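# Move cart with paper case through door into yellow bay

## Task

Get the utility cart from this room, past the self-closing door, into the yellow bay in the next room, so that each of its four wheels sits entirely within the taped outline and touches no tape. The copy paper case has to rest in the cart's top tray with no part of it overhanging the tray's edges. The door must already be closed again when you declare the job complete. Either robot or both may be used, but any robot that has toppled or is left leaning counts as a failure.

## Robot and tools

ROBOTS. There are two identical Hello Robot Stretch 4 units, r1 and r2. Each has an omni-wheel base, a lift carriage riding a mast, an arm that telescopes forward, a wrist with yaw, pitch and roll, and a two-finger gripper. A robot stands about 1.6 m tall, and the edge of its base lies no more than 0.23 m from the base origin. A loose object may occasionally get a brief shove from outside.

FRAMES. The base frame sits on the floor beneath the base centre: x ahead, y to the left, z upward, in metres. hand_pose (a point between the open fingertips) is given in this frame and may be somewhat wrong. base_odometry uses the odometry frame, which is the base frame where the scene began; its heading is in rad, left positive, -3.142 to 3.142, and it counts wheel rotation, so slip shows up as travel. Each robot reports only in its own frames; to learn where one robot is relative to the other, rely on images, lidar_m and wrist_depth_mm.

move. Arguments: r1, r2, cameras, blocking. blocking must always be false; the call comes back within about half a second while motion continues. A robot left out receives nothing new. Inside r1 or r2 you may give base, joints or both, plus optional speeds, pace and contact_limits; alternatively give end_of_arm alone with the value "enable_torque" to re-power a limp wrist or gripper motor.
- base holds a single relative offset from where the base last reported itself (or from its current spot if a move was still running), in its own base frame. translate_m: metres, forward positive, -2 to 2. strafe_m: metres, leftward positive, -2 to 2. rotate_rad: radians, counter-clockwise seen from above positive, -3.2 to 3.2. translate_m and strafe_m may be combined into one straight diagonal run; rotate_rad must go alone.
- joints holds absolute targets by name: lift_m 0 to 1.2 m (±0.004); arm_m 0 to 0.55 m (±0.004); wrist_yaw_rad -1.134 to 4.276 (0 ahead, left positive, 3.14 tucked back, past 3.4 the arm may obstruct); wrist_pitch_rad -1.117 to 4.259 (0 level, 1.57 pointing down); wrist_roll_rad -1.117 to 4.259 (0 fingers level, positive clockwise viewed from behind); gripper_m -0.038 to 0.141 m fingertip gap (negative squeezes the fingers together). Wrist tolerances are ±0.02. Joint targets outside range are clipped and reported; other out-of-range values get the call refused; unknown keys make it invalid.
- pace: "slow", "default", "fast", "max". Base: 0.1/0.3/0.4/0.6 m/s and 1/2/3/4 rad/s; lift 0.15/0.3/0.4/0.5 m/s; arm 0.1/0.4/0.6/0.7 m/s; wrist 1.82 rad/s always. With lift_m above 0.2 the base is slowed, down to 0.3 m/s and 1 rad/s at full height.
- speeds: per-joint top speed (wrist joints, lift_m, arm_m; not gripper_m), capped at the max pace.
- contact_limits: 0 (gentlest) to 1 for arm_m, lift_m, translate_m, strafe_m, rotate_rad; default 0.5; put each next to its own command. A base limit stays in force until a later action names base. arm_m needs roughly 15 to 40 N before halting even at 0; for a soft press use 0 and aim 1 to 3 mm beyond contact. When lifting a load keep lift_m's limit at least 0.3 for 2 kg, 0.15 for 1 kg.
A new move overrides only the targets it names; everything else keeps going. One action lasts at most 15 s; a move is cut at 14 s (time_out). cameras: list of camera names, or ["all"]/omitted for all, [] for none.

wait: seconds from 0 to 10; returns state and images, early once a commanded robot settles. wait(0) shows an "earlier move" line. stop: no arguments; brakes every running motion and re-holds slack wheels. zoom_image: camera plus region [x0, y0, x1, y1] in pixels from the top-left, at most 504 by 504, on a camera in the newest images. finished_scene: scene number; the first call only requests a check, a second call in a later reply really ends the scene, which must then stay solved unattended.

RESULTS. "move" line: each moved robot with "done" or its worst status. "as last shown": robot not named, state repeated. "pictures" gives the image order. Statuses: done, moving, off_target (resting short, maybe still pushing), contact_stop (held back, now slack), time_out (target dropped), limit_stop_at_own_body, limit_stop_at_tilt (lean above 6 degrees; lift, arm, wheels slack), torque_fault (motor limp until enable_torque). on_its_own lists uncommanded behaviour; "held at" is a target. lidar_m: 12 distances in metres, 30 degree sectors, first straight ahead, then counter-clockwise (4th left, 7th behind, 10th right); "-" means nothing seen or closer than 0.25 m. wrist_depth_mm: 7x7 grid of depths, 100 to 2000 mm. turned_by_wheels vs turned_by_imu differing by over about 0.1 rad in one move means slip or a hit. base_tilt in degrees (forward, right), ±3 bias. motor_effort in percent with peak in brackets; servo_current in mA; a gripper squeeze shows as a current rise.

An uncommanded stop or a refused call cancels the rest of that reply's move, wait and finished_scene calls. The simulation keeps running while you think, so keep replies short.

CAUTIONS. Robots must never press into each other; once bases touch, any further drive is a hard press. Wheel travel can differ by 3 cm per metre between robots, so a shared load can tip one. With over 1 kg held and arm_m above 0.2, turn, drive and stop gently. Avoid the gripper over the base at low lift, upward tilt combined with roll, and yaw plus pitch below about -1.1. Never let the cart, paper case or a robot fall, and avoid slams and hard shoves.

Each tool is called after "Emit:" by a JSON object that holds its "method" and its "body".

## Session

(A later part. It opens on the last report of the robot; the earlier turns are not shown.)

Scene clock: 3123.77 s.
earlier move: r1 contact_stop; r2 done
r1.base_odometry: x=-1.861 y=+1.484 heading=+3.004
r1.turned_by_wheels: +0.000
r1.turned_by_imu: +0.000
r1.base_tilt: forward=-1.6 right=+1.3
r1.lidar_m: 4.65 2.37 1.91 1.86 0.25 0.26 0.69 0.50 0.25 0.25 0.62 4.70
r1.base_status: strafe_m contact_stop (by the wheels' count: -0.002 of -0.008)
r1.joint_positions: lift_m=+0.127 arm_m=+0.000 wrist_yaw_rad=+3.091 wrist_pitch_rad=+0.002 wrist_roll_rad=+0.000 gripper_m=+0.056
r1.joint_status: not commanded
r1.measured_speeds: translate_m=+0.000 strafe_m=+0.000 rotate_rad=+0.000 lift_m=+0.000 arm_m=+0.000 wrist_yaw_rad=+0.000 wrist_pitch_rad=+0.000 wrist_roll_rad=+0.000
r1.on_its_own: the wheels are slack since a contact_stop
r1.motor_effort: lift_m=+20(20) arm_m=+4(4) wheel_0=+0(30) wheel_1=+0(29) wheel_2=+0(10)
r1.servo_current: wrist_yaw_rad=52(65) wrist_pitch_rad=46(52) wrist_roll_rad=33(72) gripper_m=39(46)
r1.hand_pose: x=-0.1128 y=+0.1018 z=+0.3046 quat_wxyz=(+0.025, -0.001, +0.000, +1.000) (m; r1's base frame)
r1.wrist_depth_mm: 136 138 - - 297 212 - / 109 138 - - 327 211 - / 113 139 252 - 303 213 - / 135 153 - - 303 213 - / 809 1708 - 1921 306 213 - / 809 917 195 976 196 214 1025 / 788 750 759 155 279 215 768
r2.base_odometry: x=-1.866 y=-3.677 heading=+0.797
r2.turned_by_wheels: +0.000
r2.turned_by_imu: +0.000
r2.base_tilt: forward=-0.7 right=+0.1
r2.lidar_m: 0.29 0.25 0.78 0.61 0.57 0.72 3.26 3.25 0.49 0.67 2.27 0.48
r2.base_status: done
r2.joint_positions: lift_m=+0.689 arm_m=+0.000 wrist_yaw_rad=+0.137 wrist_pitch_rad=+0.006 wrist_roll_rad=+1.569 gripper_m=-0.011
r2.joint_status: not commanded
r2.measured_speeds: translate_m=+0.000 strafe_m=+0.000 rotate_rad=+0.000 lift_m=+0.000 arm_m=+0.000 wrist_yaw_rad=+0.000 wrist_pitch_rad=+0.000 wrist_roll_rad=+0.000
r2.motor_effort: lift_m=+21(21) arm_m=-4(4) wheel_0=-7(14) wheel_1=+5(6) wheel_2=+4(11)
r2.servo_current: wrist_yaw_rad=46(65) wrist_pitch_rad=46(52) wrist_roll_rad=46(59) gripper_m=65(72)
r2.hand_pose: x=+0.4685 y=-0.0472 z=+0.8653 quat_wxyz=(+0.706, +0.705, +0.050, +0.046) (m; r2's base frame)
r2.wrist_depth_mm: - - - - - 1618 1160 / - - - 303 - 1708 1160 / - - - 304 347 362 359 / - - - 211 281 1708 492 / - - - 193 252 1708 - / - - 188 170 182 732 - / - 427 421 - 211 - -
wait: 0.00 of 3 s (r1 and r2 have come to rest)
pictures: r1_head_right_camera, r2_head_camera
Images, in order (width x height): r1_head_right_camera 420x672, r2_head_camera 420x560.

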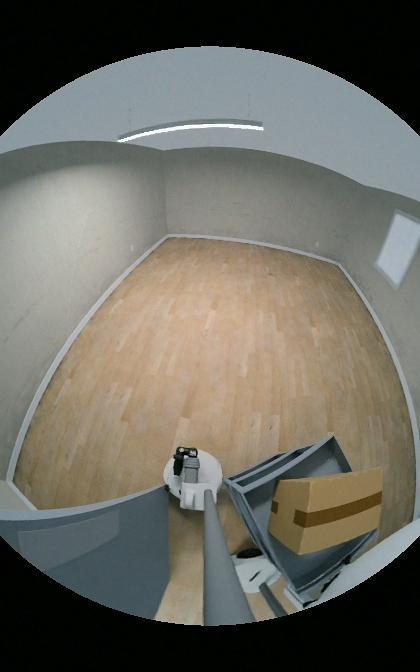

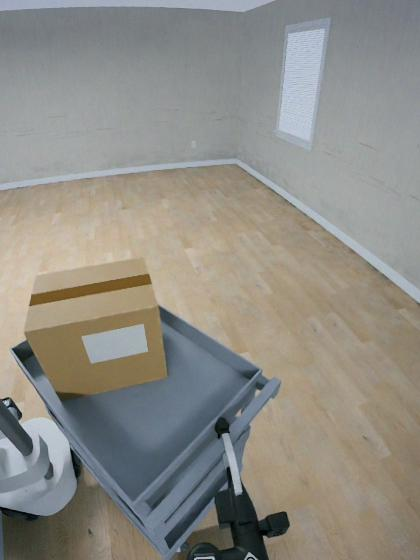

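Emit:
{"method": "move", "body": {"blocking": false, "r1": {"base": {"strafe_m": 0.004}, "pace": "slow", "contact_limits": {"strafe_m": 0.8}}, "r2": {"base": {"translate_m": -0.065, "strafe_m": 0.075}, "pace": "slow"}, "cameras": []}}

Emit:
{"method": "wait", "body": {"seconds": 4, "cameras": ["r1_head_right_camera", "r2_head_camera"]}}

Scene clock: 3206.93 s.
move: r1 moving; r2 moving
r1.base_odometry: x=-1.862 y=+1.481 heading=+3.005
r1.turned_by_wheels: +0.001
r1.turned_by_imu: +0.001
r1.base_tilt: forward=-1.6 right=+1.3
r1.lidar_m: 4.67 2.39 1.93 1.87 0.25 0.26 0.65 0.48 0.25 0.25 3.15 4.73
r1.base_status: strafe_m moving
r1.joint_positions: lift_m=+0.127 arm_m=+0.000 wrist_yaw_rad=+3.091 wrist_pitch_rad=+0.002 wrist_roll_rad=+0.000 gripper_m=+0.056
r1.joint_status: not commanded
r1.measured_speeds: translate_m=+0.000 strafe_m=+0.000 rotate_rad=+0.000 lift_m=+0.000 arm_m=+0.000 wrist_yaw_rad=+0.000 wrist_pitch_rad=+0.000 wrist_roll_rad=+0.000
r1.motor_effort: lift_m=+20(20) arm_m=+4(4) wheel_0=-30(30) wheel_1=+27(27) wheel_2=+12(12)
r1.servo_current: wrist_yaw_rad=39(52) wrist_pitch_rad=46(46) wrist_roll_rad=46(59) gripper_m=39(46)
r1.contact_limits: strafe_m 0.8
r1.hand_pose: x=-0.1128 y=+0.1018 z=+0.3046 quat_wxyz=(+0.025, -0.001, +0.000, +1.000) (m; r1's base frame)
r1.wrist_depth_mm: 136 138 - - 294 212 - / 110 138 - - 297 213 - / 114 139 255 - 300 213 - / 136 150 - - 301 214 - / 809 1708 - 1921 301 214 - / 809 891 194 960 196 213 1042 / 798 759 750 156 278 127 798
r2.base_odometry: x=-1.879 y=-3.676 heading=+0.797
r2.turned_by_wheels: +0.000
r2.turned_by_imu: +0.000
r2.base_tilt: forward=-0.6 right=+0.1
r2.lidar_m: 0.29 0.26 0.78 0.62 0.59 0.69 3.28 3.24 0.50 0.64 2.29 0.49
r2.base_status: translate_m moving; strafe_m moving
r2.joint_positions: lift_m=+0.689 arm_m=+0.000 wrist_yaw_rad=+0.137 wrist_pitch_rad=+0.006 wrist_roll_rad=+1.569 gripper_m=-0.011
r2.joint_status: not commanded
r2.measured_speeds: translate_m=-0.033 strafe_m=+0.037 rotate_rad=+0.000 lift_m=+0.000 arm_m=+0.000 wrist_yaw_rad=+0.000 wrist_pitch_rad=+0.000 wrist_roll_rad=+0.000
r2.motor_effort: lift_m=+21(21) arm_m=-4(4) wheel_0=-11(12) wheel_1=+4(7) wheel_2=+7(8)
r2.servo_current: wrist_yaw_rad=33(59) wrist_pitch_rad=46(46) wrist_roll_rad=33(46) gripper_m=65(65)
r2.hand_pose: x=+0.4685 y=-0.0472 z=+0.8653 quat_wxyz=(+0.706, +0.705, +0.050, +0.046) (m; r2's base frame)
r2.wrist_depth_mm: - - - - - 1618 1160 / - - - 304 - 1576 1160 / - - - 309 334 359 359 / - - - 209 281 1756 496 / - - - 192 250 1708 - / - - 189 170 183 - - / - 427 424 - 211 - -
pictures: none
No camera images: "cameras" was empty.

Scene clock: 3207.10 s.
earlier move: r1 done; r2 moving
r1.base_odometry: x=-1.862 y=+1.481 heading=+3.005
r1.turned_by_wheels: +0.000
r1.turned_by_imu: +0.000
r1.base_tilt: forward=-1.6 right=+1.3
r1.lidar_m: 4.67 2.37 1.90 1.86 0.25 0.26 0.66 0.46 0.26 0.25 3.09 4.70
r1.base_status: done
r1.joint_positions: lift_m=+0.127 arm_m=+0.000 wrist_yaw_rad=+3.091 wrist_pitch_rad=+0.002 wrist_roll_rad=+0.000 gripper_m=+0.056
r1.joint_status: not commanded
r1.measured_speeds: translate_m=+0.000 strafe_m=+0.000 rotate_rad=+0.000 lift_m=+0.000 arm_m=+0.000 wrist_yaw_rad=+0.000 wrist_pitch_rad=+0.000 wrist_roll_rad=+0.000
r1.motor_effort: lift_m=+20(20) arm_m=+4(4) wheel_0=-31(31) wheel_1=+26(27) wheel_2=+13(13)
r1.servo_current: wrist_yaw_rad=46(59) wrist_pitch_rad=46(46) wrist_roll_rad=59(59) gripper_m=39(46)
r1.contact_limits: strafe_m 0.8
r1.hand_pose: x=-0.1128 y=+0.1018 z=+0.3046 quat_wxyz=(+0.025, -0.001, +0.000, +1.000) (m; r1's base frame)
r1.wrist_depth_mm: 136 138 - - 294 212 - / 110 138 - - 298 212 - / 114 138 254 - 300 213 - / 136 150 - - 303 215 - / 820 1008 - 1863 303 214 - / - 917 195 960 196 214 1025 / 798 750 768 156 277 127 820
r2.base_odometry: x=-1.888 y=-3.675 heading=+0.796
r2.turned_by_wheels: +0.000
r2.turned_by_imu: +0.000
r2.base_tilt: forward=-0.7 right=+0.0
r2.lidar_m: 0.27 0.25 0.78 0.59 0.56 0.70 3.26 3.23 0.51 0.61 2.28 0.49
r2.base_status: translate_m moving; strafe_m moving
r2.joint_positions: lift_m=+0.689 arm_m=+0.000 wrist_yaw_rad=+0.136 wrist_pitch_rad=+0.006 wrist_roll_rad=+1.569 gripper_m=-0.011
r2.joint_status: not commanded
r2.measured_speeds: translate_m=-0.043 strafe_m=+0.050 rotate_rad=-0.002 lift_m=+0.000 arm_m=+0.000 wrist_yaw_rad=-0.005 wrist_pitch_rad=+0.000 wrist_roll_rad=+0.000
r2.motor_effort: lift_m=+21(21) arm_m=-4(4) wheel_0=-13(14) wheel_1=+4(7) wheel_2=+6(8)
r2.servo_current: wrist_yaw_rad=46(59) wrist_pitch_rad=39(46) wrist_roll_rad=46(59) gripper_m=65(72)
r2.hand_pose: x=+0.4685 y=-0.0476 z=+0.8653 quat_wxyz=(+0.706, +0.705, +0.050, +0.046) (m; r2's base frame)
r2.wrist_depth_mm: - - - - - 1708 1160 / - - - 304 - 1576 1138 / - - - 306 330 1499 1118 / - - - 209 279 1756 500 / - - - 191 251 1661 - / - - 189 170 182 759 - / - 430 427 - 212 - -
wait: 0.17 of 4 s (r1 has come to rest)
pictures: r1_head_right_camera, r2_head_camera
Images, in order (width x height): r1_head_right_camera 420x672, r2_head_camera 420x560.

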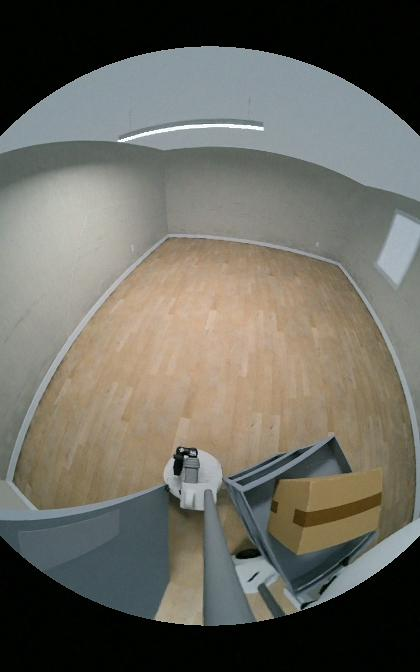

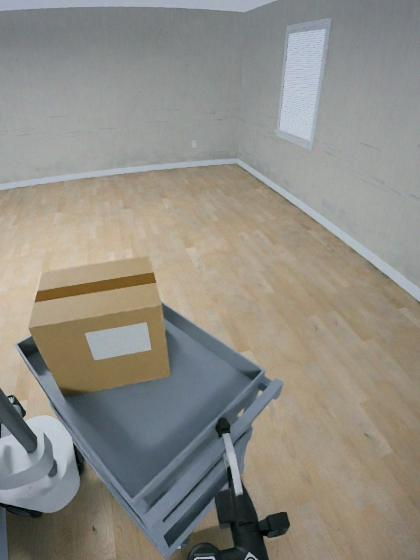

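Emit:
{"method": "wait", "body": {"seconds": 3, "cameras": ["r1_head_right_camera", "r2_head_camera", "r2_head_left_camera"]}}

Scene clock: 3209.03 s.
earlier move: r2 done
r1.base_odometry: x=-1.862 y=+1.481 heading=+3.005
r1.turned_by_wheels: +0.000
r1.turned_by_imu: +0.000
r1.base_tilt: forward=-1.6 right=+1.3
r1.lidar_m: 4.65 2.35 1.91 1.87 0.25 0.25 0.61 0.39 0.26 0.25 3.11 4.70
r1.base_status: done
r1.joint_positions: lift_m=+0.127 arm_m=+0.000 wrist_yaw_rad=+3.091 wrist_pitch_rad=+0.002 wrist_roll_rad=+0.000 gripper_m=+0.056
r1.joint_status: not commanded
r1.measured_speeds: translate_m=+0.000 strafe_m=+0.000 rotate_rad=+0.000 lift_m=+0.000 arm_m=+0.000 wrist_yaw_rad=+0.000 wrist_pitch_rad=+0.000 wrist_roll_rad=+0.000
r1.motor_effort: lift_m=+20(20) arm_m=+4(4) wheel_0=-29(31) wheel_1=+26(27) wheel_2=+16(17)
r1.servo_current: wrist_yaw_rad=39(65) wrist_pitch_rad=39(52) wrist_roll_rad=26(72) gripper_m=46(46)
r1.contact_limits: strafe_m 0.8
r1.hand_pose: x=-0.1128 y=+0.1018 z=+0.3046 quat_wxyz=(+0.025, -0.001, +0.000, +1.000) (m; r1's base frame)
r1.wrist_depth_mm: 136 138 - - 293 213 - / 110 138 - - 297 212 - / 116 139 254 - 300 213 - / 136 150 - - 301 213 - / 820 946 - 1921 301 215 - / 788 866 195 960 196 213 1042 / 809 759 750 156 277 127 820
r2.base_odometry: x=-1.965 y=-3.671 heading=+0.797
r2.turned_by_wheels: +0.000
r2.turned_by_imu: +0.000
r2.base_tilt: forward=-0.7 right=+0.1
r2.lidar_m: 0.32 0.29 0.71 0.50 0.49 0.60 3.21 3.20 0.56 0.55 2.35 0.48
r2.base_status: done
r2.joint_positions: lift_m=+0.689 arm_m=+0.000 wrist_yaw_rad=+0.134 wrist_pitch_rad=+0.006 wrist_roll_rad=+1.569 gripper_m=-0.011
r2.joint_status: not commanded
r2.measured_speeds: translate_m=+0.000 strafe_m=+0.000 rotate_rad=+0.000 lift_m=+0.000 arm_m=+0.000 wrist_yaw_rad=+0.000 wrist_pitch_rad=+0.000 wrist_roll_rad=+0.000
r2.motor_effort: lift_m=+21(21) arm_m=-4(4) wheel_0=-8(15) wheel_1=+3(7) wheel_2=+4(8)
r2.servo_current: wrist_yaw_rad=46(65) wrist_pitch_rad=46(52) wrist_roll_rad=52(59) gripper_m=65(72)
r2.hand_pose: x=+0.4684 y=-0.0481 z=+0.8653 quat_wxyz=(+0.706, +0.705, +0.049, +0.045) (m; r2's base frame)
r2.wrist_depth_mm: - - - 278 - 1661 1160 / - - - 304 322 334 1042 / - - - 224 296 1661 1255 / - - - 206 267 1708 530 / - - - 190 245 768 - / - - 189 173 182 - - / - 445 445 - 216 - -
wait: 0.00 of 3 s (r2 has come to rest)
pictures: r1_head_right_camera, r2_head_camera, r2_head_left_camera
Images, in order (width x height): r1_head_right_camera 420x672, r2_head_camera 420x560, r2_head_left_camera 420x672.

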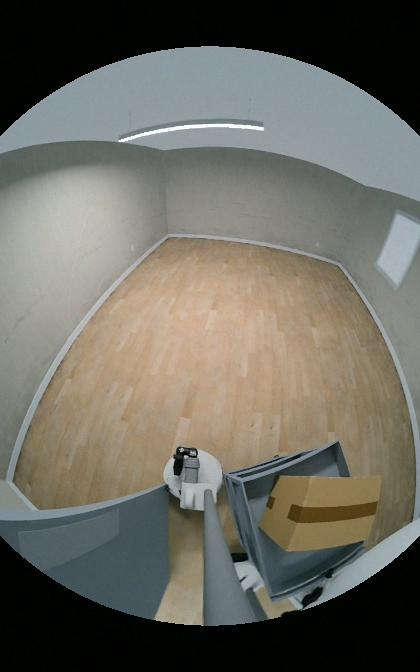

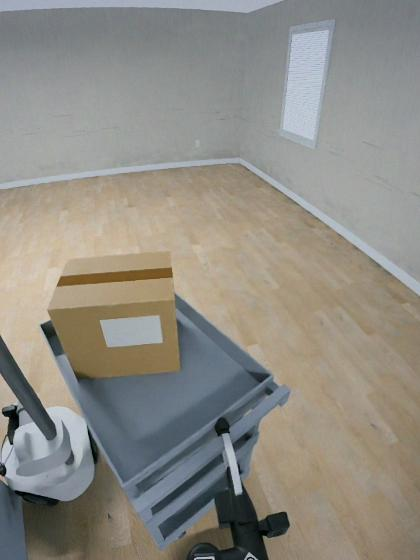

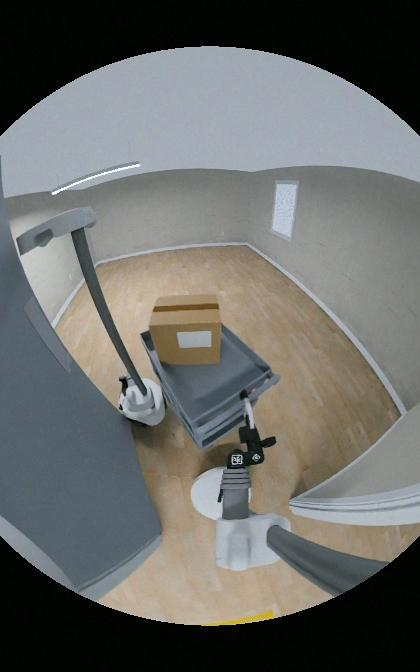

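Emit:
{"method": "move", "body": {"blocking": false, "r2": {"base": {"rotate_rad": 0.095}, "pace": "slow"}, "cameras": []}}

Emit:
{"method": "wait", "body": {"seconds": 2, "cameras": ["r1_head_right_camera", "r2_head_camera"]}}

Scene clock: 3240.50 s.
move: r2 moving
r1.base_odometry: x=-1.862 y=+1.481 heading=+3.005
r1.turned_by_wheels: +0.000
r1.turned_by_imu: +0.000
r1.base_tilt: forward=-1.5 right=+1.3
r1.lidar_m: 4.67 2.37 1.91 1.88 0.25 0.25 0.67 0.36 0.26 0.25 0.25 4.69
r1.base_status: not commanded
r1.joint_positions: lift_m=+0.127 arm_m=+0.000 wrist_yaw_rad=+3.091 wrist_pitch_rad=+0.002 wrist_roll_rad=+0.000 gripper_m=+0.056
r1.joint_status: not commanded
r1.measured_speeds: translate_m=+0.000 strafe_m=+0.000 rotate_rad=+0.000 lift_m=+0.000 arm_m=+0.000 wrist_yaw_rad=+0.000 wrist_pitch_rad=+0.000 wrist_roll_rad=+0.000
r1.motor_effort: lift_m=+20(20) arm_m=+4(4) wheel_0=-29(29) wheel_1=+26(26) wheel_2=+16(16)
r1.servo_current: wrist_yaw_rad=52(72) wrist_pitch_rad=46(46) wrist_roll_rad=52(59) gripper_m=39(46)
r1.contact_limits: strafe_m 0.8
r1.hand_pose: x=-0.1128 y=+0.1018 z=+0.3046 quat_wxyz=(+0.025, -0.001, +0.000, +1.000) (m; r1's base frame)
r1.wrist_depth_mm: 136 138 - - 291 213 - / 110 139 - - 298 212 - / 117 139 254 - 298 213 - / 136 150 - - 300 214 - / 798 960 - 1863 301 214 - / - 878 194 960 196 215 1025 / 798 759 759 156 277 127 831
r2.base_odometry: x=-1.965 y=-3.671 heading=+0.883
r2.turned_by_wheels: +0.086
r2.turned_by_imu: +0.084
r2.base_tilt: forward=-0.7 right=+0.1
r2.lidar_m: 0.35 0.31 0.62 0.52 0.49 0.65 3.21 3.24 0.54 0.66 2.35 0.48
r2.base_status: rotate_rad moving
r2.joint_positions: lift_m=+0.689 arm_m=+0.000 wrist_yaw_rad=+0.123 wrist_pitch_rad=+0.006 wrist_roll_rad=+1.569 gripper_m=-0.011
r2.joint_status: not commanded
r2.measured_speeds: translate_m=+0.001 strafe_m=+0.002 rotate_rad=+0.142 lift_m=+0.000 arm_m=+0.000 wrist_yaw_rad=+0.000 wrist_pitch_rad=+0.000 wrist_roll_rad=+0.000
r2.motor_effort: lift_m=+21(21) arm_m=-3(4) wheel_0=-12(16) wheel_1=-6(9) wheel_2=-14(18)
r2.servo_current: wrist_yaw_rad=104(104) wrist_pitch_rad=46(52) wrist_roll_rad=52(52) gripper_m=65(65)
r2.hand_pose: x=+0.4679 y=-0.0513 z=+0.8653 quat_wxyz=(+0.707, +0.705, +0.046, +0.042) (m; r2's base frame)
r2.wrist_depth_mm: - - - 253 - 1618 1160 / - - - 286 297 312 314 / - - - 211 276 1661 508 / - - - 197 257 1708 - / - - 559 184 243 831 - / - 459 187 173 183 - - / - - 466 - 220 - -
pictures: none
No camera images: "cameras" was empty.

Scene clock: 3241.30 s.
earlier move: r2 done
r1.base_odometry: x=-1.862 y=+1.481 heading=+3.005
r1.turned_by_wheels: +0.000
r1.turned_by_imu: +0.000
r1.base_tilt: forward=-1.6 right=+1.3
r1.lidar_m: 4.66 2.35 1.91 1.87 0.25 0.27 0.65 0.37 0.25 0.25 0.25 4.72
r1.base_status: not commanded
r1.joint_positions: lift_m=+0.127 arm_m=+0.000 wrist_yaw_rad=+3.091 wrist_pitch_rad=+0.002 wrist_roll_rad=+0.000 gripper_m=+0.056
r1.joint_status: not commanded
r1.measured_speeds: translate_m=+0.000 strafe_m=+0.000 rotate_rad=+0.000 lift_m=+0.000 arm_m=+0.000 wrist_yaw_rad=+0.000 wrist_pitch_rad=+0.000 wrist_roll_rad=+0.000
r1.motor_effort: lift_m=+20(20) arm_m=+4(4) wheel_0=-29(29) wheel_1=+26(26) wheel_2=+15(16)
r1.servo_current: wrist_yaw_rad=39(72) wrist_pitch_rad=46(46) wrist_roll_rad=33(59) gripper_m=39(46)
r1.contact_limits: strafe_m 0.8
r1.hand_pose: x=-0.1128 y=+0.1018 z=+0.3046 quat_wxyz=(+0.025, -0.001, +0.000, +1.000) (m; r1's base frame)
r1.wrist_depth_mm: 136 138 - - 293 212 - / 110 138 - - 296 212 - / 117 139 256 - 300 212 - / 136 151 - - 301 213 - / 798 960 - 1921 303 213 - / - 878 193 976 197 214 1042 / 798 750 750 156 276 127 820
r2.base_odometry: x=-1.965 y=-3.671 heading=+0.891
r2.turned_by_wheels: +0.008
r2.turned_by_imu: +0.008
r2.base_tilt: forward=-0.7 right=+0.0
r2.lidar_m: 0.34 0.34 0.64 0.51 0.50 0.65 3.20 3.22 0.55 0.67 2.36 0.47
r2.base_status: done
r2.joint_positions: lift_m=+0.689 arm_m=+0.000 wrist_yaw_rad=+0.142 wrist_pitch_rad=+0.006 wrist_roll_rad=+1.569 gripper_m=-0.011
r2.joint_status: not commanded
r2.measured_speeds: translate_m=+0.000 strafe_m=+0.000 rotate_rad=+0.000 lift_m=+0.000 arm_m=+0.000 wrist_yaw_rad=+0.000 wrist_pitch_rad=+0.000 wrist_roll_rad=+0.000
r2.motor_effort: lift_m=+21(21) arm_m=-4(4) wheel_0=+1(16) wheel_1=-3(9) wheel_2=-1(18)
r2.servo_current: wrist_yaw_rad=46(104) wrist_pitch_rad=39(52) wrist_roll_rad=46(59) gripper_m=65(65)
r2.hand_pose: x=+0.4687 y=-0.0458 z=+0.8653 quat_wxyz=(+0.706, +0.704, +0.052, +0.048) (m; r2's base frame)
r2.wrist_depth_mm: - - - 229 300 1537 1098 / - - - 213 286 309 307 / - - - 204 267 1661 530 / - - - 195 255 842 - / - - 504 184 243 831 - / - - 188 176 182 - - / - - - - 224 - -
wait: 0.80 of 2 s (r2 has come to rest)
pictures: r1_head_right_camera, r2_head_camera
Images, in order (width x height): r1_head_right_camera 420x672, r2_head_camera 420x560.

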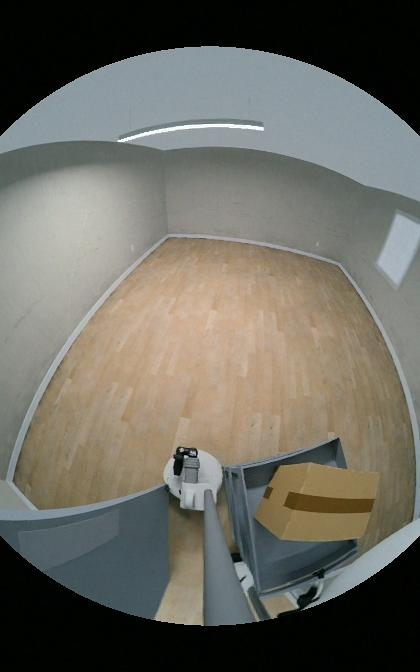

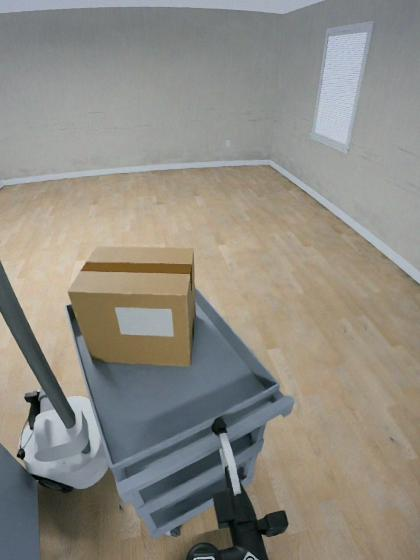

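Emit:
{"method": "move", "body": {"blocking": false, "r2": {"base": {"rotate_rad": 0.095}, "pace": "slow"}, "cameras": []}}

Emit:
{"method": "wait", "body": {"seconds": 2, "cameras": ["r1_head_right_camera", "r2_head_camera", "r2_head_left_camera"]}}

Scene clock: 3247.10 s.
move: r2 moving
r1.base_odometry: x=-1.862 y=+1.481 heading=+3.005
r1.turned_by_wheels: +0.000
r1.turned_by_imu: +0.000
r1.base_tilt: forward=-1.6 right=+1.3
r1.lidar_m: 4.67 2.37 1.90 1.87 0.25 0.25 0.66 0.32 0.25 0.25 0.25 4.71
r1.base_status: not commanded
r1.joint_positions: lift_m=+0.127 arm_m=+0.000 wrist_yaw_rad=+3.091 wrist_pitch_rad=+0.002 wrist_roll_rad=+0.000 gripper_m=+0.056
r1.joint_status: not commanded
r1.measured_speeds: translate_m=+0.000 strafe_m=+0.000 rotate_rad=+0.000 lift_m=+0.000 arm_m=+0.000 wrist_yaw_rad=+0.000 wrist_pitch_rad=+0.000 wrist_roll_rad=+0.000
r1.motor_effort: lift_m=+19(20) arm_m=+4(4) wheel_0=-28(29) wheel_1=+26(26) wheel_2=+15(15)
r1.servo_current: wrist_yaw_rad=59(65) wrist_pitch_rad=46(46) wrist_roll_rad=52(52) gripper_m=39(46)
r1.contact_limits: strafe_m 0.8
r1.hand_pose: x=-0.1128 y=+0.1018 z=+0.3046 quat_wxyz=(+0.025, -0.001, +0.000, +1.000) (m; r1's base frame)
r1.wrist_depth_mm: 136 138 - - 293 212 - / 110 139 - - 300 213 - / 116 139 254 - 298 213 - / 136 150 - - 300 213 - / 554 960 - - 306 215 - / - 878 193 946 196 213 1025 / 750 750 750 155 276 127 820
r2.base_odometry: x=-1.965 y=-3.671 heading=+0.979
r2.turned_by_wheels: +0.088
r2.turned_by_imu: +0.085
r2.base_tilt: forward=-0.7 right=+0.0
r2.lidar_m: 0.38 0.35 0.58 0.49 0.51 3.42 3.23 3.27 0.55 0.85 2.42 0.45
r2.base_status: rotate_rad moving
r2.joint_positions: lift_m=+0.689 arm_m=+0.000 wrist_yaw_rad=+0.134 wrist_pitch_rad=+0.006 wrist_roll_rad=+1.569 gripper_m=-0.011
r2.joint_status: not commanded
r2.measured_speeds: translate_m=+0.000 strafe_m=+0.001 rotate_rad=+0.141 lift_m=+0.000 arm_m=+0.000 wrist_yaw_rad=+0.037 wrist_pitch_rad=+0.000 wrist_roll_rad=+0.000
r2.motor_effort: lift_m=+21(21) arm_m=-4(4) wheel_0=-7(10) wheel_1=-4(8) wheel_2=-10(13)
r2.servo_current: wrist_yaw_rad=46(59) wrist_pitch_rad=46(52) wrist_roll_rad=26(72) gripper_m=59(72)
r2.hand_pose: x=+0.4684 y=-0.0481 z=+0.8653 quat_wxyz=(+0.706, +0.705, +0.049, +0.045) (m; r2's base frame)
r2.wrist_depth_mm: - - - 203 270 276 277 / - - - 198 260 1576 1182 / - - - 191 254 1708 - / - - 603 186 247 842 - / - - 469 181 240 831 - / - - 480 176 182 - - / - - 512 - 229 - -
pictures: none
No camera images: "cameras" was empty.

Scene clock: 3247.77 s.
earlier move: r2 done
r1.base_odometry: x=-1.862 y=+1.481 heading=+3.005
r1.turned_by_wheels: +0.000
r1.turned_by_imu: +0.000
r1.base_tilt: forward=-1.6 right=+1.3
r1.lidar_m: 4.66 2.37 1.89 1.88 0.25 0.26 0.66 0.33 0.25 0.25 0.25 4.69
r1.base_status: not commanded
r1.joint_positions: lift_m=+0.127 arm_m=+0.000 wrist_yaw_rad=+3.091 wrist_pitch_rad=+0.002 wrist_roll_rad=+0.000 gripper_m=+0.056
r1.joint_status: not commanded
r1.measured_speeds: translate_m=+0.000 strafe_m=+0.000 rotate_rad=+0.000 lift_m=+0.000 arm_m=+0.000 wrist_yaw_rad=+0.000 wrist_pitch_rad=+0.000 wrist_roll_rad=+0.000
r1.motor_effort: lift_m=+20(20) arm_m=+4(4) wheel_0=-28(29) wheel_1=+26(26) wheel_2=+15(15)
r1.servo_current: wrist_yaw_rad=46(65) wrist_pitch_rad=39(46) wrist_roll_rad=46(78) gripper_m=46(46)
r1.contact_limits: strafe_m 0.8
r1.hand_pose: x=-0.1128 y=+0.1018 z=+0.3046 quat_wxyz=(+0.025, -0.001, +0.000, +1.000) (m; r1's base frame)
r1.wrist_depth_mm: 136 138 - - 294 213 - / 110 138 - - 297 213 - / 117 139 255 - 298 213 - / 136 150 - - 300 214 - / 559 946 - 1921 304 214 - / 544 878 193 960 196 214 1042 / 750 750 750 156 277 127 831
r2.base_odometry: x=-1.965 y=-3.671 heading=+0.986
r2.turned_by_wheels: +0.007
r2.turned_by_imu: +0.007
r2.base_tilt: forward=-0.7 right=+0.1
r2.lidar_m: 0.37 0.37 0.57 0.50 0.51 3.39 3.20 3.29 0.56 0.83 2.38 0.44
r2.base_status: done
r2.joint_positions: lift_m=+0.689 arm_m=+0.000 wrist_yaw_rad=+0.142 wrist_pitch_rad=+0.006 wrist_roll_rad=+1.569 gripper_m=-0.011
r2.joint_status: not commanded
r2.measured_speeds: translate_m=+0.000 strafe_m=+0.000 rotate_rad=+0.000 lift_m=+0.000 arm_m=+0.000 wrist_yaw_rad=+0.000 wrist_pitch_rad=+0.000 wrist_roll_rad=+0.000
r2.motor_effort: lift_m=+21(21) arm_m=-4(4) wheel_0=+1(10) wheel_1=-2(8) wheel_2=-4(13)
r2.servo_current: wrist_yaw_rad=46(59) wrist_pitch_rad=46(52) wrist_roll_rad=59(72) gripper_m=65(72)
r2.hand_pose: x=+0.4687 y=-0.0458 z=+0.8653 quat_wxyz=(+0.706, +0.704, +0.052, +0.048) (m; r2's base frame)
r2.wrist_depth_mm: - - - 198 262 270 271 / - - - 194 256 1576 1160 / - - - 189 251 1661 - / - - 580 185 245 842 - / - - 469 181 239 842 - / - - 480 176 183 - - / - - - - 230 - -
wait: 0.67 of 2 s (r2 has come to rest)
pictures: r1_head_right_camera, r2_head_camera, r2_head_left_camera
Images, in order (width x height): r1_head_right_camera 420x672, r2_head_camera 420x560, r2_head_left_camera 420x672.

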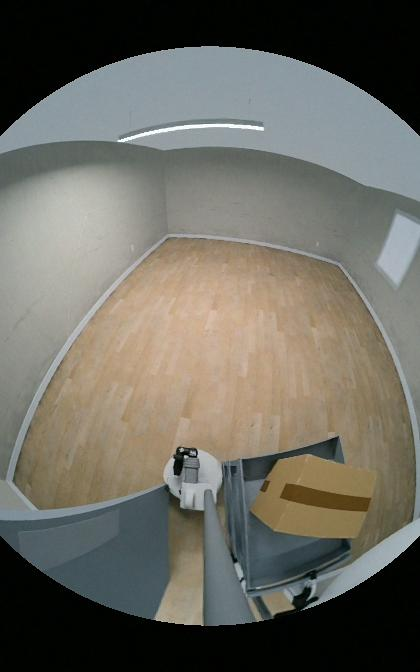

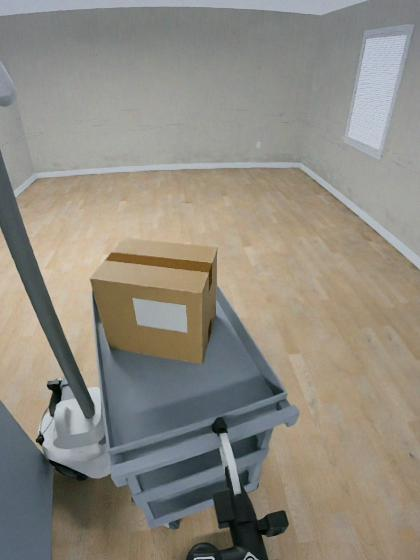

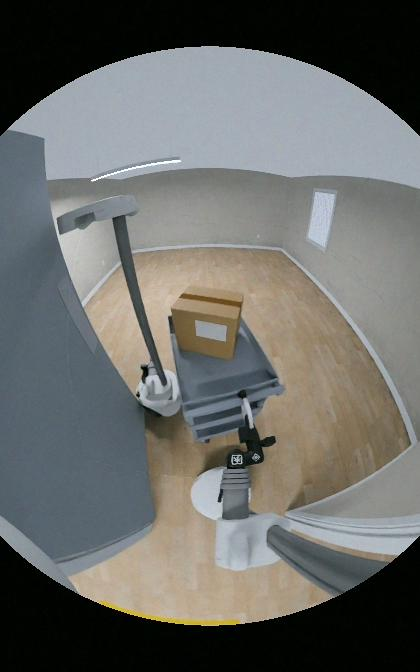

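Emit:
{"method": "move", "body": {"blocking": false, "r2": {"base": {"translate_m": -0.15, "strafe_m": 0.006}, "pace": "slow"}, "cameras": []}}

Emit:
{"method": "wait", "body": {"seconds": 3, "cameras": ["r1_head_right_camera", "r2_head_camera"]}}

Scene clock: 3265.53 s.
move: r2 moving
r1.base_odometry: x=-1.862 y=+1.481 heading=+3.005
r1.turned_by_wheels: +0.000
r1.turned_by_imu: +0.000
r1.base_tilt: forward=-1.6 right=+1.3
r1.lidar_m: 4.67 2.36 1.91 1.88 0.25 0.26 0.65 0.32 0.25 0.25 0.25 4.72
r1.base_status: not commanded
r1.joint_positions: lift_m=+0.127 arm_m=+0.000 wrist_yaw_rad=+3.091 wrist_pitch_rad=+0.002 wrist_roll_rad=+0.000 gripper_m=+0.056
r1.joint_status: not commanded
r1.measured_speeds: translate_m=+0.000 strafe_m=+0.000 rotate_rad=+0.000 lift_m=+0.000 arm_m=+0.000 wrist_yaw_rad=+0.000 wrist_pitch_rad=+0.000 wrist_roll_rad=+0.000
r1.motor_effort: lift_m=+20(20) arm_m=+4(4) wheel_0=-28(29) wheel_1=+26(26) wheel_2=+15(15)
r1.servo_current: wrist_yaw_rad=33(59) wrist_pitch_rad=46(52) wrist_roll_rad=46(59) gripper_m=39(46)
r1.contact_limits: strafe_m 0.8
r1.hand_pose: x=-0.1128 y=+0.1018 z=+0.3046 quat_wxyz=(+0.025, -0.001, +0.000, +1.000) (m; r1's base frame)
r1.wrist_depth_mm: 136 138 - - 293 212 - / 110 138 - - 298 213 - / 117 139 254 - 300 213 - / 136 150 - - 300 214 - / 809 976 - 1921 304 214 - / - 904 194 946 197 214 1042 / 750 750 759 155 276 128 820
r2.base_odometry: x=-1.972 y=-3.681 heading=+0.986
r2.turned_by_wheels: +0.000
r2.turned_by_imu: +0.000
r2.base_tilt: forward=-0.7 right=+0.1
r2.lidar_m: 0.39 0.36 0.60 0.51 0.49 3.39 3.21 3.27 0.55 0.81 2.43 0.44
r2.base_status: translate_m moving; strafe_m moving
r2.joint_positions: lift_m=+0.689 arm_m=+0.000 wrist_yaw_rad=+0.142 wrist_pitch_rad=+0.006 wrist_roll_rad=+1.569 gripper_m=-0.011
r2.joint_status: not commanded
r2.measured_speeds: translate_m=-0.049 strafe_m=+0.002 rotate_rad=-0.003 lift_m=+0.000 arm_m=+0.000 wrist_yaw_rad=+0.000 wrist_pitch_rad=+0.000 wrist_roll_rad=+0.000
r2.motor_effort: lift_m=+21(22) arm_m=-3(4) wheel_0=-8(8) wheel_1=-7(8) wheel_2=+12(13)
r2.servo_current: wrist_yaw_rad=46(59) wrist_pitch_rad=46(52) wrist_roll_rad=46(52) gripper_m=65(72)
r2.hand_pose: x=+0.4687 y=-0.0458 z=+0.8653 quat_wxyz=(+0.706, +0.704, +0.052, +0.048) (m; r2's base frame)
r2.wrist_depth_mm: - - - 194 259 266 268 / - - - 191 253 1537 1160 / - - - 187 249 1756 - / - - 559 183 243 831 - / - - 466 180 240 842 - / - - 492 177 182 - - / - - - - 231 - -
pictures: none
No camera images: "cameras" was empty.

Scene clock: 3267.83 s.
earlier move: r2 done
r1.base_odometry: x=-1.862 y=+1.481 heading=+3.005
r1.turned_by_wheels: +0.000
r1.turned_by_imu: +0.000
r1.base_tilt: forward=-1.6 right=+1.3
r1.lidar_m: 4.65 2.37 1.89 1.87 0.25 0.25 0.65 0.28 0.25 0.25 3.14 4.72
r1.base_status: not commanded
r1.joint_positions: lift_m=+0.127 arm_m=+0.000 wrist_yaw_rad=+3.091 wrist_pitch_rad=+0.002 wrist_roll_rad=+0.000 gripper_m=+0.056
r1.joint_status: not commanded
r1.measured_speeds: translate_m=+0.000 strafe_m=+0.000 rotate_rad=+0.000 lift_m=+0.000 arm_m=+0.000 wrist_yaw_rad=+0.000 wrist_pitch_rad=+0.000 wrist_roll_rad=+0.000
r1.motor_effort: lift_m=+19(20) arm_m=+4(4) wheel_0=-28(29) wheel_1=+26(26) wheel_2=+14(15)
r1.servo_current: wrist_yaw_rad=33(65) wrist_pitch_rad=39(52) wrist_roll_rad=65(65) gripper_m=39(46)
r1.contact_limits: strafe_m 0.8
r1.hand_pose: x=-0.1128 y=+0.1018 z=+0.3046 quat_wxyz=(+0.025, -0.001, +0.000, +1.000) (m; r1's base frame)
r1.wrist_depth_mm: 136 138 - - 291 211 - / 110 138 - - 298 213 - / 116 138 255 - 301 213 - / 136 150 - - 301 214 - / 991 1008 1921 1983 304 214 - / - 991 195 960 196 214 1042 / 591 759 759 156 276 127 831
r2.base_odometry: x=-2.052 y=-3.792 heading=+0.986
r2.turned_by_wheels: +0.001
r2.turned_by_imu: +0.001
r2.base_tilt: forward=-0.7 right=+0.0
r2.lidar_m: 0.39 0.39 0.54 0.45 0.47 3.20 3.06 3.14 0.51 0.51 2.43 0.45
r2.base_status: done
r2.joint_positions: lift_m=+0.689 arm_m=+0.000 wrist_yaw_rad=+0.142 wrist_pitch_rad=+0.006 wrist_roll_rad=+1.569 gripper_m=-0.011
r2.joint_status: not commanded
r2.measured_speeds: translate_m=+0.000 strafe_m=+0.000 rotate_rad=+0.000 lift_m=+0.000 arm_m=+0.000 wrist_yaw_rad=+0.000 wrist_pitch_rad=+0.000 wrist_roll_rad=+0.000
r2.motor_effort: lift_m=+21(22) arm_m=-4(4) wheel_0=-1(9) wheel_1=-4(9) wheel_2=+8(15)
r2.servo_current: wrist_yaw_rad=46(59) wrist_pitch_rad=46(52) wrist_roll_rad=33(65) gripper_m=65(72)
r2.hand_pose: x=+0.4688 y=-0.0457 z=+0.8653 quat_wxyz=(+0.706, +0.704, +0.052, +0.048) (m; r2's base frame)
r2.wrist_depth_mm: - - - 182 244 252 255 / - - - 181 242 1708 1160 / - - - 180 240 831 - / - - 504 179 238 842 - / - - 477 178 238 831 - / - - 504 176 183 - - / - - 574 - 235 - -
wait: 2.30 of 3 s (r2 has come to rest)
pictures: r1_head_right_camera, r2_head_camera
Images, in order (width x height): r1_head_right_camera 420x672, r2_head_camera 420x560.

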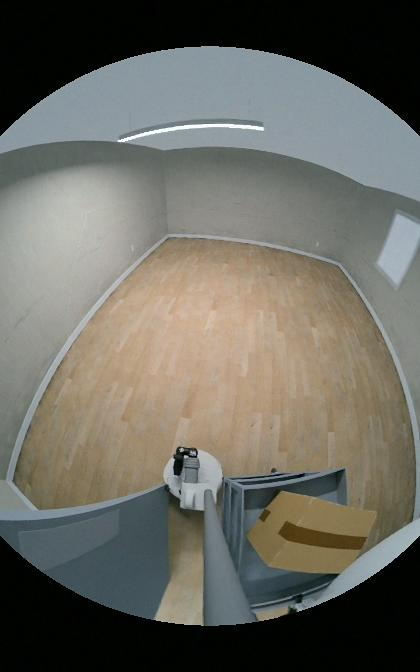

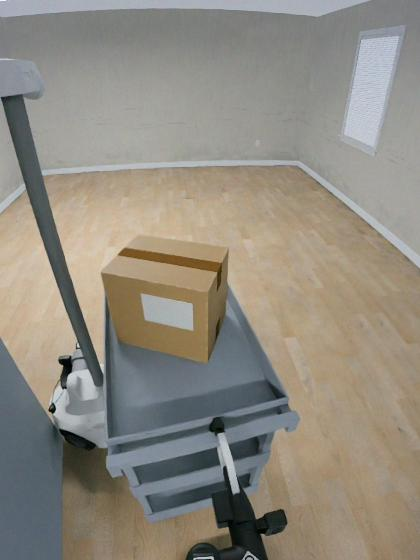

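Emit:
{"method": "move", "body": {"blocking": false, "r2": {"base": {"translate_m": -0.15, "strafe_m": 0.004}, "pace": "slow"}, "cameras": []}}

Emit:
{"method": "wait", "body": {"seconds": 3, "cameras": ["r1_head_right_camera", "r2_head_camera", "r2_head_left_camera"]}}

Scene clock: 3278.50 s.
move: r2 moving
r1.base_odometry: x=-1.862 y=+1.481 heading=+3.005
r1.turned_by_wheels: +0.000
r1.turned_by_imu: +0.000
r1.base_tilt: forward=-1.6 right=+1.3
r1.lidar_m: 4.66 2.39 1.89 1.87 0.25 0.25 0.66 0.29 0.25 0.25 3.12 4.69
r1.base_status: not commanded
r1.joint_positions: lift_m=+0.127 arm_m=+0.000 wrist_yaw_rad=+3.091 wrist_pitch_rad=+0.002 wrist_roll_rad=+0.000 gripper_m=+0.056
r1.joint_status: not commanded
r1.measured_speeds: translate_m=+0.000 strafe_m=+0.000 rotate_rad=+0.000 lift_m=+0.000 arm_m=+0.000 wrist_yaw_rad=+0.000 wrist_pitch_rad=+0.000 wrist_roll_rad=+0.000
r1.motor_effort: lift_m=+19(20) arm_m=+4(4) wheel_0=-28(29) wheel_1=+26(26) wheel_2=+15(15)
r1.servo_current: wrist_yaw_rad=52(65) wrist_pitch_rad=39(46) wrist_roll_rad=52(59) gripper_m=39(46)
r1.contact_limits: strafe_m 0.8
r1.hand_pose: x=-0.1128 y=+0.1018 z=+0.3046 quat_wxyz=(+0.025, -0.001, +0.000, +1.000) (m; r1's base frame)
r1.wrist_depth_mm: 136 138 - - 293 212 - / 110 138 - - 296 212 - / 117 139 255 - 300 213 - / 136 150 - - 301 213 - / 976 1008 1921 1983 304 213 - / - 1025 195 960 196 214 1025 / 585 759 759 156 278 127 809
r2.base_odometry: x=-2.060 y=-3.802 heading=+0.986
r2.turned_by_wheels: +0.000
r2.turned_by_imu: +0.001
r2.base_tilt: forward=-0.6 right=+0.0
r2.lidar_m: 0.38 0.40 0.53 0.44 0.48 3.17 3.03 3.12 0.52 0.51 2.40 0.44
r2.base_status: translate_m moving; strafe_m moving
r2.joint_positions: lift_m=+0.689 arm_m=+0.000 wrist_yaw_rad=+0.142 wrist_pitch_rad=+0.006 wrist_roll_rad=+1.569 gripper_m=-0.011
r2.joint_status: not commanded
r2.measured_speeds: translate_m=-0.049 strafe_m=+0.001 rotate_rad=+0.002 lift_m=+0.000 arm_m=+0.000 wrist_yaw_rad=+0.000 wrist_pitch_rad=+0.000 wrist_roll_rad=+0.000
r2.motor_effort: lift_m=+21(22) arm_m=-3(4) wheel_0=+2(7) wheel_1=-7(7) wheel_2=+13(14)
r2.servo_current: wrist_yaw_rad=52(59) wrist_pitch_rad=46(52) wrist_roll_rad=46(59) gripper_m=59(65)
r2.hand_pose: x=+0.4688 y=-0.0457 z=+0.8653 quat_wxyz=(+0.706, +0.704, +0.052, +0.048) (m; r2's base frame)
r2.wrist_depth_mm: - - - 182 243 257 256 / - - - 180 241 1661 1160 / - - - 180 240 788 - / - - 500 179 239 831 - / - - 480 177 238 842 - / - - 512 176 183 - - / - - 580 - 236 - -
pictures: none
No camera images: "cameras" was empty.

Scene clock: 3280.77 s.
earlier move: r2 done
r1.base_odometry: x=-1.862 y=+1.481 heading=+3.005
r1.turned_by_wheels: +0.000
r1.turned_by_imu: +0.000
r1.base_tilt: forward=-1.6 right=+1.3
r1.lidar_m: 4.67 2.37 1.90 1.88 0.25 0.25 0.64 0.26 0.25 0.55 3.13 4.72
r1.base_status: not commanded
r1.joint_positions: lift_m=+0.127 arm_m=+0.000 wrist_yaw_rad=+3.091 wrist_pitch_rad=+0.002 wrist_roll_rad=+0.000 gripper_m=+0.056
r1.joint_status: not commanded
r1.measured_speeds: translate_m=+0.000 strafe_m=+0.000 rotate_rad=+0.000 lift_m=+0.000 arm_m=+0.000 wrist_yaw_rad=+0.000 wrist_pitch_rad=+0.000 wrist_roll_rad=+0.000
r1.motor_effort: lift_m=+20(20) arm_m=+4(4) wheel_0=-28(29) wheel_1=+26(26) wheel_2=+15(15)
r1.servo_current: wrist_yaw_rad=46(78) wrist_pitch_rad=46(52) wrist_roll_rad=65(72) gripper_m=39(46)
r1.contact_limits: strafe_m 0.8
r1.hand_pose: x=-0.1128 y=+0.1018 z=+0.3046 quat_wxyz=(+0.025, -0.001, +0.000, +1.000) (m; r1's base frame)
r1.wrist_depth_mm: 136 138 - - 293 213 - / 110 138 - - 297 212 - / 117 139 255 - 298 213 - / 136 150 - - 300 214 - / 150 1118 - 1921 303 214 - / - - 191 946 196 213 1042 / - 147 759 156 276 127 798
r2.base_odometry: x=-2.139 y=-3.915 heading=+0.986
r2.turned_by_wheels: +0.000
r2.turned_by_imu: +0.000
r2.base_tilt: forward=-0.6 right=+0.1
r2.lidar_m: 0.38 0.38 0.50 0.41 0.52 3.13 2.92 2.98 2.52 0.48 2.43 0.45
r2.base_status: done
r2.joint_positions: lift_m=+0.689 arm_m=+0.000 wrist_yaw_rad=+0.142 wrist_pitch_rad=+0.006 wrist_roll_rad=+1.569 gripper_m=-0.011
r2.joint_status: not commanded
r2.measured_speeds: translate_m=+0.000 strafe_m=+0.000 rotate_rad=+0.000 lift_m=+0.000 arm_m=+0.000 wrist_yaw_rad=+0.000 wrist_pitch_rad=+0.000 wrist_roll_rad=+0.000
r2.motor_effort: lift_m=+21(22) arm_m=-3(4) wheel_0=-2(7) wheel_1=-5(7) wheel_2=+6(14)
r2.servo_current: wrist_yaw_rad=52(59) wrist_pitch_rad=52(52) wrist_roll_rad=46(65) gripper_m=65(72)
r2.hand_pose: x=+0.4688 y=-0.0456 z=+0.8653 quat_wxyz=(+0.706, +0.704, +0.052, +0.048) (m; r2's base frame)
r2.wrist_depth_mm: - - - 179 240 260 259 / - - - 179 238 1708 1118 / - - - 178 239 809 - / - - 488 177 237 842 - / - - 480 177 236 842 - / - - 188 176 182 - - / 854 831 585 - 236 - -
wait: 2.27 of 3 s (r2 has come to rest)
pictures: r1_head_right_camera, r2_head_camera, r2_head_left_camera
Images, in order (width x height): r1_head_right_camera 420x672, r2_head_camera 420x560, r2_head_left_camera 420x672.

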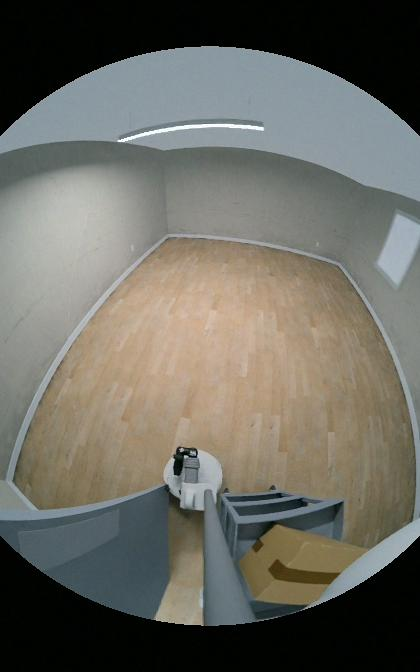

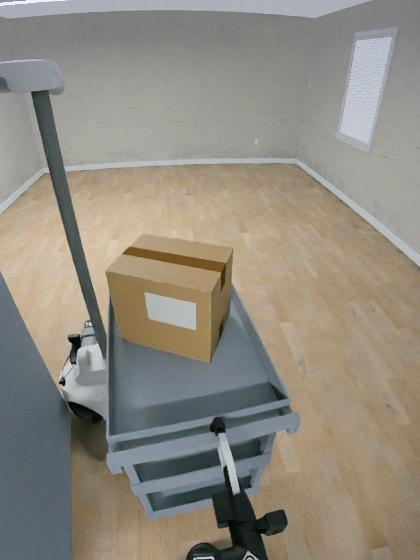

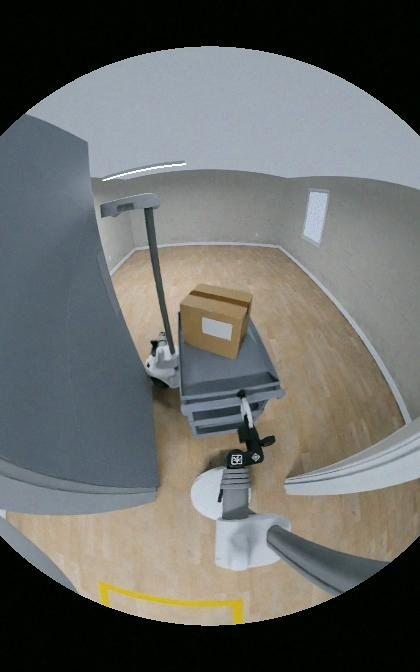

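Emit:
{"method": "move", "body": {"blocking": false, "r2": {"base": {"translate_m": -0.3, "strafe_m": 0.0}, "pace": "slow"}, "cameras": []}}

Emit:
{"method": "wait", "body": {"seconds": 4, "cameras": ["r1_head_right_camera", "r2_head_camera", "r2_head_left_camera"]}}

Scene clock: 3300.47 s.
move: r2 moving
r1.base_odometry: x=-1.862 y=+1.481 heading=+3.005
r1.turned_by_wheels: +0.000
r1.turned_by_imu: +0.000
r1.base_tilt: forward=-1.6 right=+1.3
r1.lidar_m: 4.65 2.38 1.89 1.88 0.25 0.27 0.65 0.29 0.26 0.58 3.11 4.71
r1.base_status: not commanded
r1.joint_positions: lift_m=+0.127 arm_m=+0.000 wrist_yaw_rad=+3.091 wrist_pitch_rad=+0.002 wrist_roll_rad=+0.000 gripper_m=+0.056
r1.joint_status: not commanded
r1.measured_speeds: translate_m=+0.000 strafe_m=+0.000 rotate_rad=+0.000 lift_m=+0.000 arm_m=+0.000 wrist_yaw_rad=+0.000 wrist_pitch_rad=+0.000 wrist_roll_rad=+0.000
r1.motor_effort: lift_m=+20(20) arm_m=+4(4) wheel_0=-28(29) wheel_1=+26(26) wheel_2=+15(15)
r1.servo_current: wrist_yaw_rad=39(59) wrist_pitch_rad=46(52) wrist_roll_rad=72(72) gripper_m=39(46)
r1.contact_limits: strafe_m 0.8
r1.hand_pose: x=-0.1128 y=+0.1018 z=+0.3046 quat_wxyz=(+0.025, -0.001, +0.000, +1.000) (m; r1's base frame)
r1.wrist_depth_mm: 136 138 - - 293 212 - / 110 139 - - 298 212 - / 116 139 254 - 298 212 - / 136 150 - - 303 214 - / 150 1205 1983 1983 303 214 - / - - 191 976 197 213 1042 / - 159 759 156 278 128 809
r2.base_odometry: x=-2.145 y=-3.925 heading=+0.986
r2.turned_by_wheels: +0.000
r2.turned_by_imu: +0.000
r2.base_tilt: forward=-0.6 right=+0.1
r2.lidar_m: 0.37 0.38 0.49 0.46 2.51 3.08 2.89 2.95 2.56 0.49 2.43 0.42
r2.base_status: translate_m moving; strafe_m moving
r2.joint_positions: lift_m=+0.689 arm_m=+0.000 wrist_yaw_rad=+0.142 wrist_pitch_rad=+0.006 wrist_roll_rad=+1.569 gripper_m=-0.011
r2.joint_status: not commanded
r2.measured_speeds: translate_m=-0.050 strafe_m=+0.000 rotate_rad=-0.003 lift_m=+0.000 arm_m=+0.000 wrist_yaw_rad=+0.000 wrist_pitch_rad=+0.000 wrist_roll_rad=+0.000
r2.motor_effort: lift_m=+21(22) arm_m=-4(4) wheel_0=-6(7) wheel_1=-5(7) wheel_2=+12(12)
r2.servo_current: wrist_yaw_rad=52(52) wrist_pitch_rad=39(52) wrist_roll_rad=46(52) gripper_m=65(72)
r2.hand_pose: x=+0.4688 y=-0.0456 z=+0.8653 quat_wxyz=(+0.706, +0.704, +0.052, +0.048) (m; r2's base frame)
r2.wrist_depth_mm: - - - 179 240 259 259 / - - - 178 238 1708 1118 / - - - 178 237 768 - / - - 488 177 237 842 - / - - 484 177 236 842 - / - - 517 176 182 - - / 854 842 591 - 236 - -
pictures: none
No camera images: "cameras" was empty.

Scene clock: 3304.23 s.
earlier move: r2 done
r1.base_odometry: x=-1.862 y=+1.481 heading=+3.005
r1.turned_by_wheels: +0.000
r1.turned_by_imu: +0.000
r1.base_tilt: forward=-1.5 right=+1.3
r1.lidar_m: 4.67 2.38 1.90 1.87 0.25 0.25 0.49 0.41 0.61 2.84 3.14 4.71
r1.base_status: not commanded
r1.joint_positions: lift_m=+0.127 arm_m=+0.000 wrist_yaw_rad=+3.091 wrist_pitch_rad=+0.002 wrist_roll_rad=+0.000 gripper_m=+0.056
r1.joint_status: not commanded
r1.measured_speeds: translate_m=+0.000 strafe_m=+0.000 rotate_rad=+0.000 lift_m=+0.000 arm_m=+0.000 wrist_yaw_rad=+0.000 wrist_pitch_rad=+0.000 wrist_roll_rad=+0.000
r1.motor_effort: lift_m=+20(20) arm_m=+4(4) wheel_0=-28(29) wheel_1=+26(26) wheel_2=+15(15)
r1.servo_current: wrist_yaw_rad=46(65) wrist_pitch_rad=46(52) wrist_roll_rad=46(72) gripper_m=39(52)
r1.contact_limits: strafe_m 0.8
r1.hand_pose: x=-0.1128 y=+0.1018 z=+0.3046 quat_wxyz=(+0.025, -0.001, +0.000, +1.000) (m; r1's base frame)
r1.wrist_depth_mm: 136 138 - - 293 212 - / 110 138 - - 298 212 - / 117 138 255 - 300 213 - / 136 150 - - 301 213 - / 150 525 1499 1921 303 214 - / 512 517 190 960 197 213 1060 / 512 521 768 155 277 127 809
r2.base_odometry: x=-2.304 y=-4.165 heading=+0.986
r2.turned_by_wheels: +0.000
r2.turned_by_imu: +0.001
r2.base_tilt: forward=-0.7 right=+0.1
r2.lidar_m: 0.37 0.39 0.52 0.64 2.39 2.80 2.60 2.67 2.53 1.08 0.58 0.45
r2.base_status: done
r2.joint_positions: lift_m=+0.689 arm_m=+0.000 wrist_yaw_rad=+0.142 wrist_pitch_rad=+0.006 wrist_roll_rad=+1.569 gripper_m=-0.011
r2.joint_status: not commanded
r2.measured_speeds: translate_m=+0.000 strafe_m=+0.000 rotate_rad=+0.000 lift_m=+0.000 arm_m=+0.000 wrist_yaw_rad=+0.000 wrist_pitch_rad=+0.000 wrist_roll_rad=+0.000
r2.motor_effort: lift_m=+21(22) arm_m=-4(4) wheel_0=-3(9) wheel_1=-4(8) wheel_2=+7(14)
r2.servo_current: wrist_yaw_rad=46(59) wrist_pitch_rad=46(52) wrist_roll_rad=52(59) gripper_m=59(72)
r2.hand_pose: x=+0.4688 y=-0.0456 z=+0.8653 quat_wxyz=(+0.706, +0.704, +0.052, +0.048) (m; r2's base frame)
r2.wrist_depth_mm: - - - 177 237 260 260 / - - - 177 238 1708 1098 / - - 647 176 237 759 - / - - 480 236 236 842 - / - - 488 177 236 831 - / - 1138 187 177 182 - - / - 126 597 - 236 - -
wait: 3.77 of 4 s (r2 has come to rest)
pictures: r1_head_right_camera, r2_head_camera, r2_head_left_camera
Images, in order (width x height): r1_head_right_camera 420x672, r2_head_camera 420x560, r2_head_left_camera 420x672.

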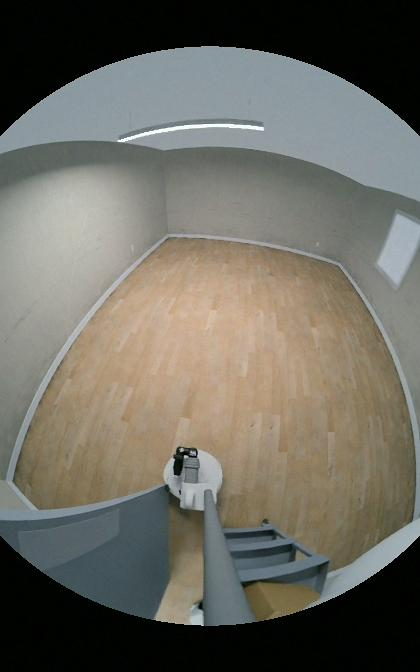

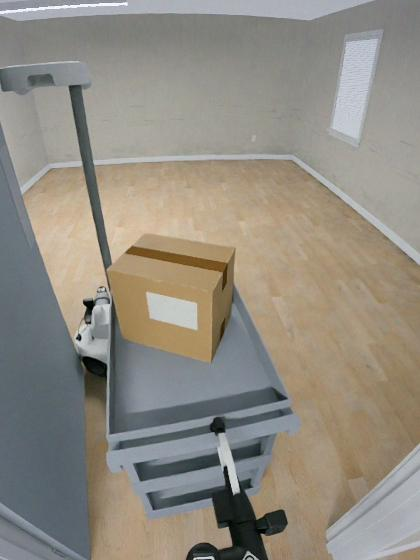

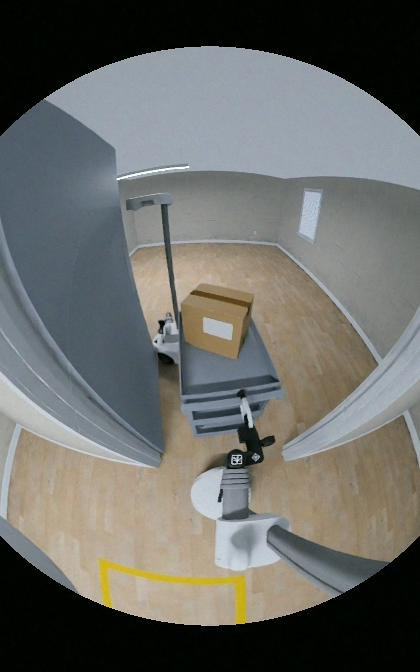

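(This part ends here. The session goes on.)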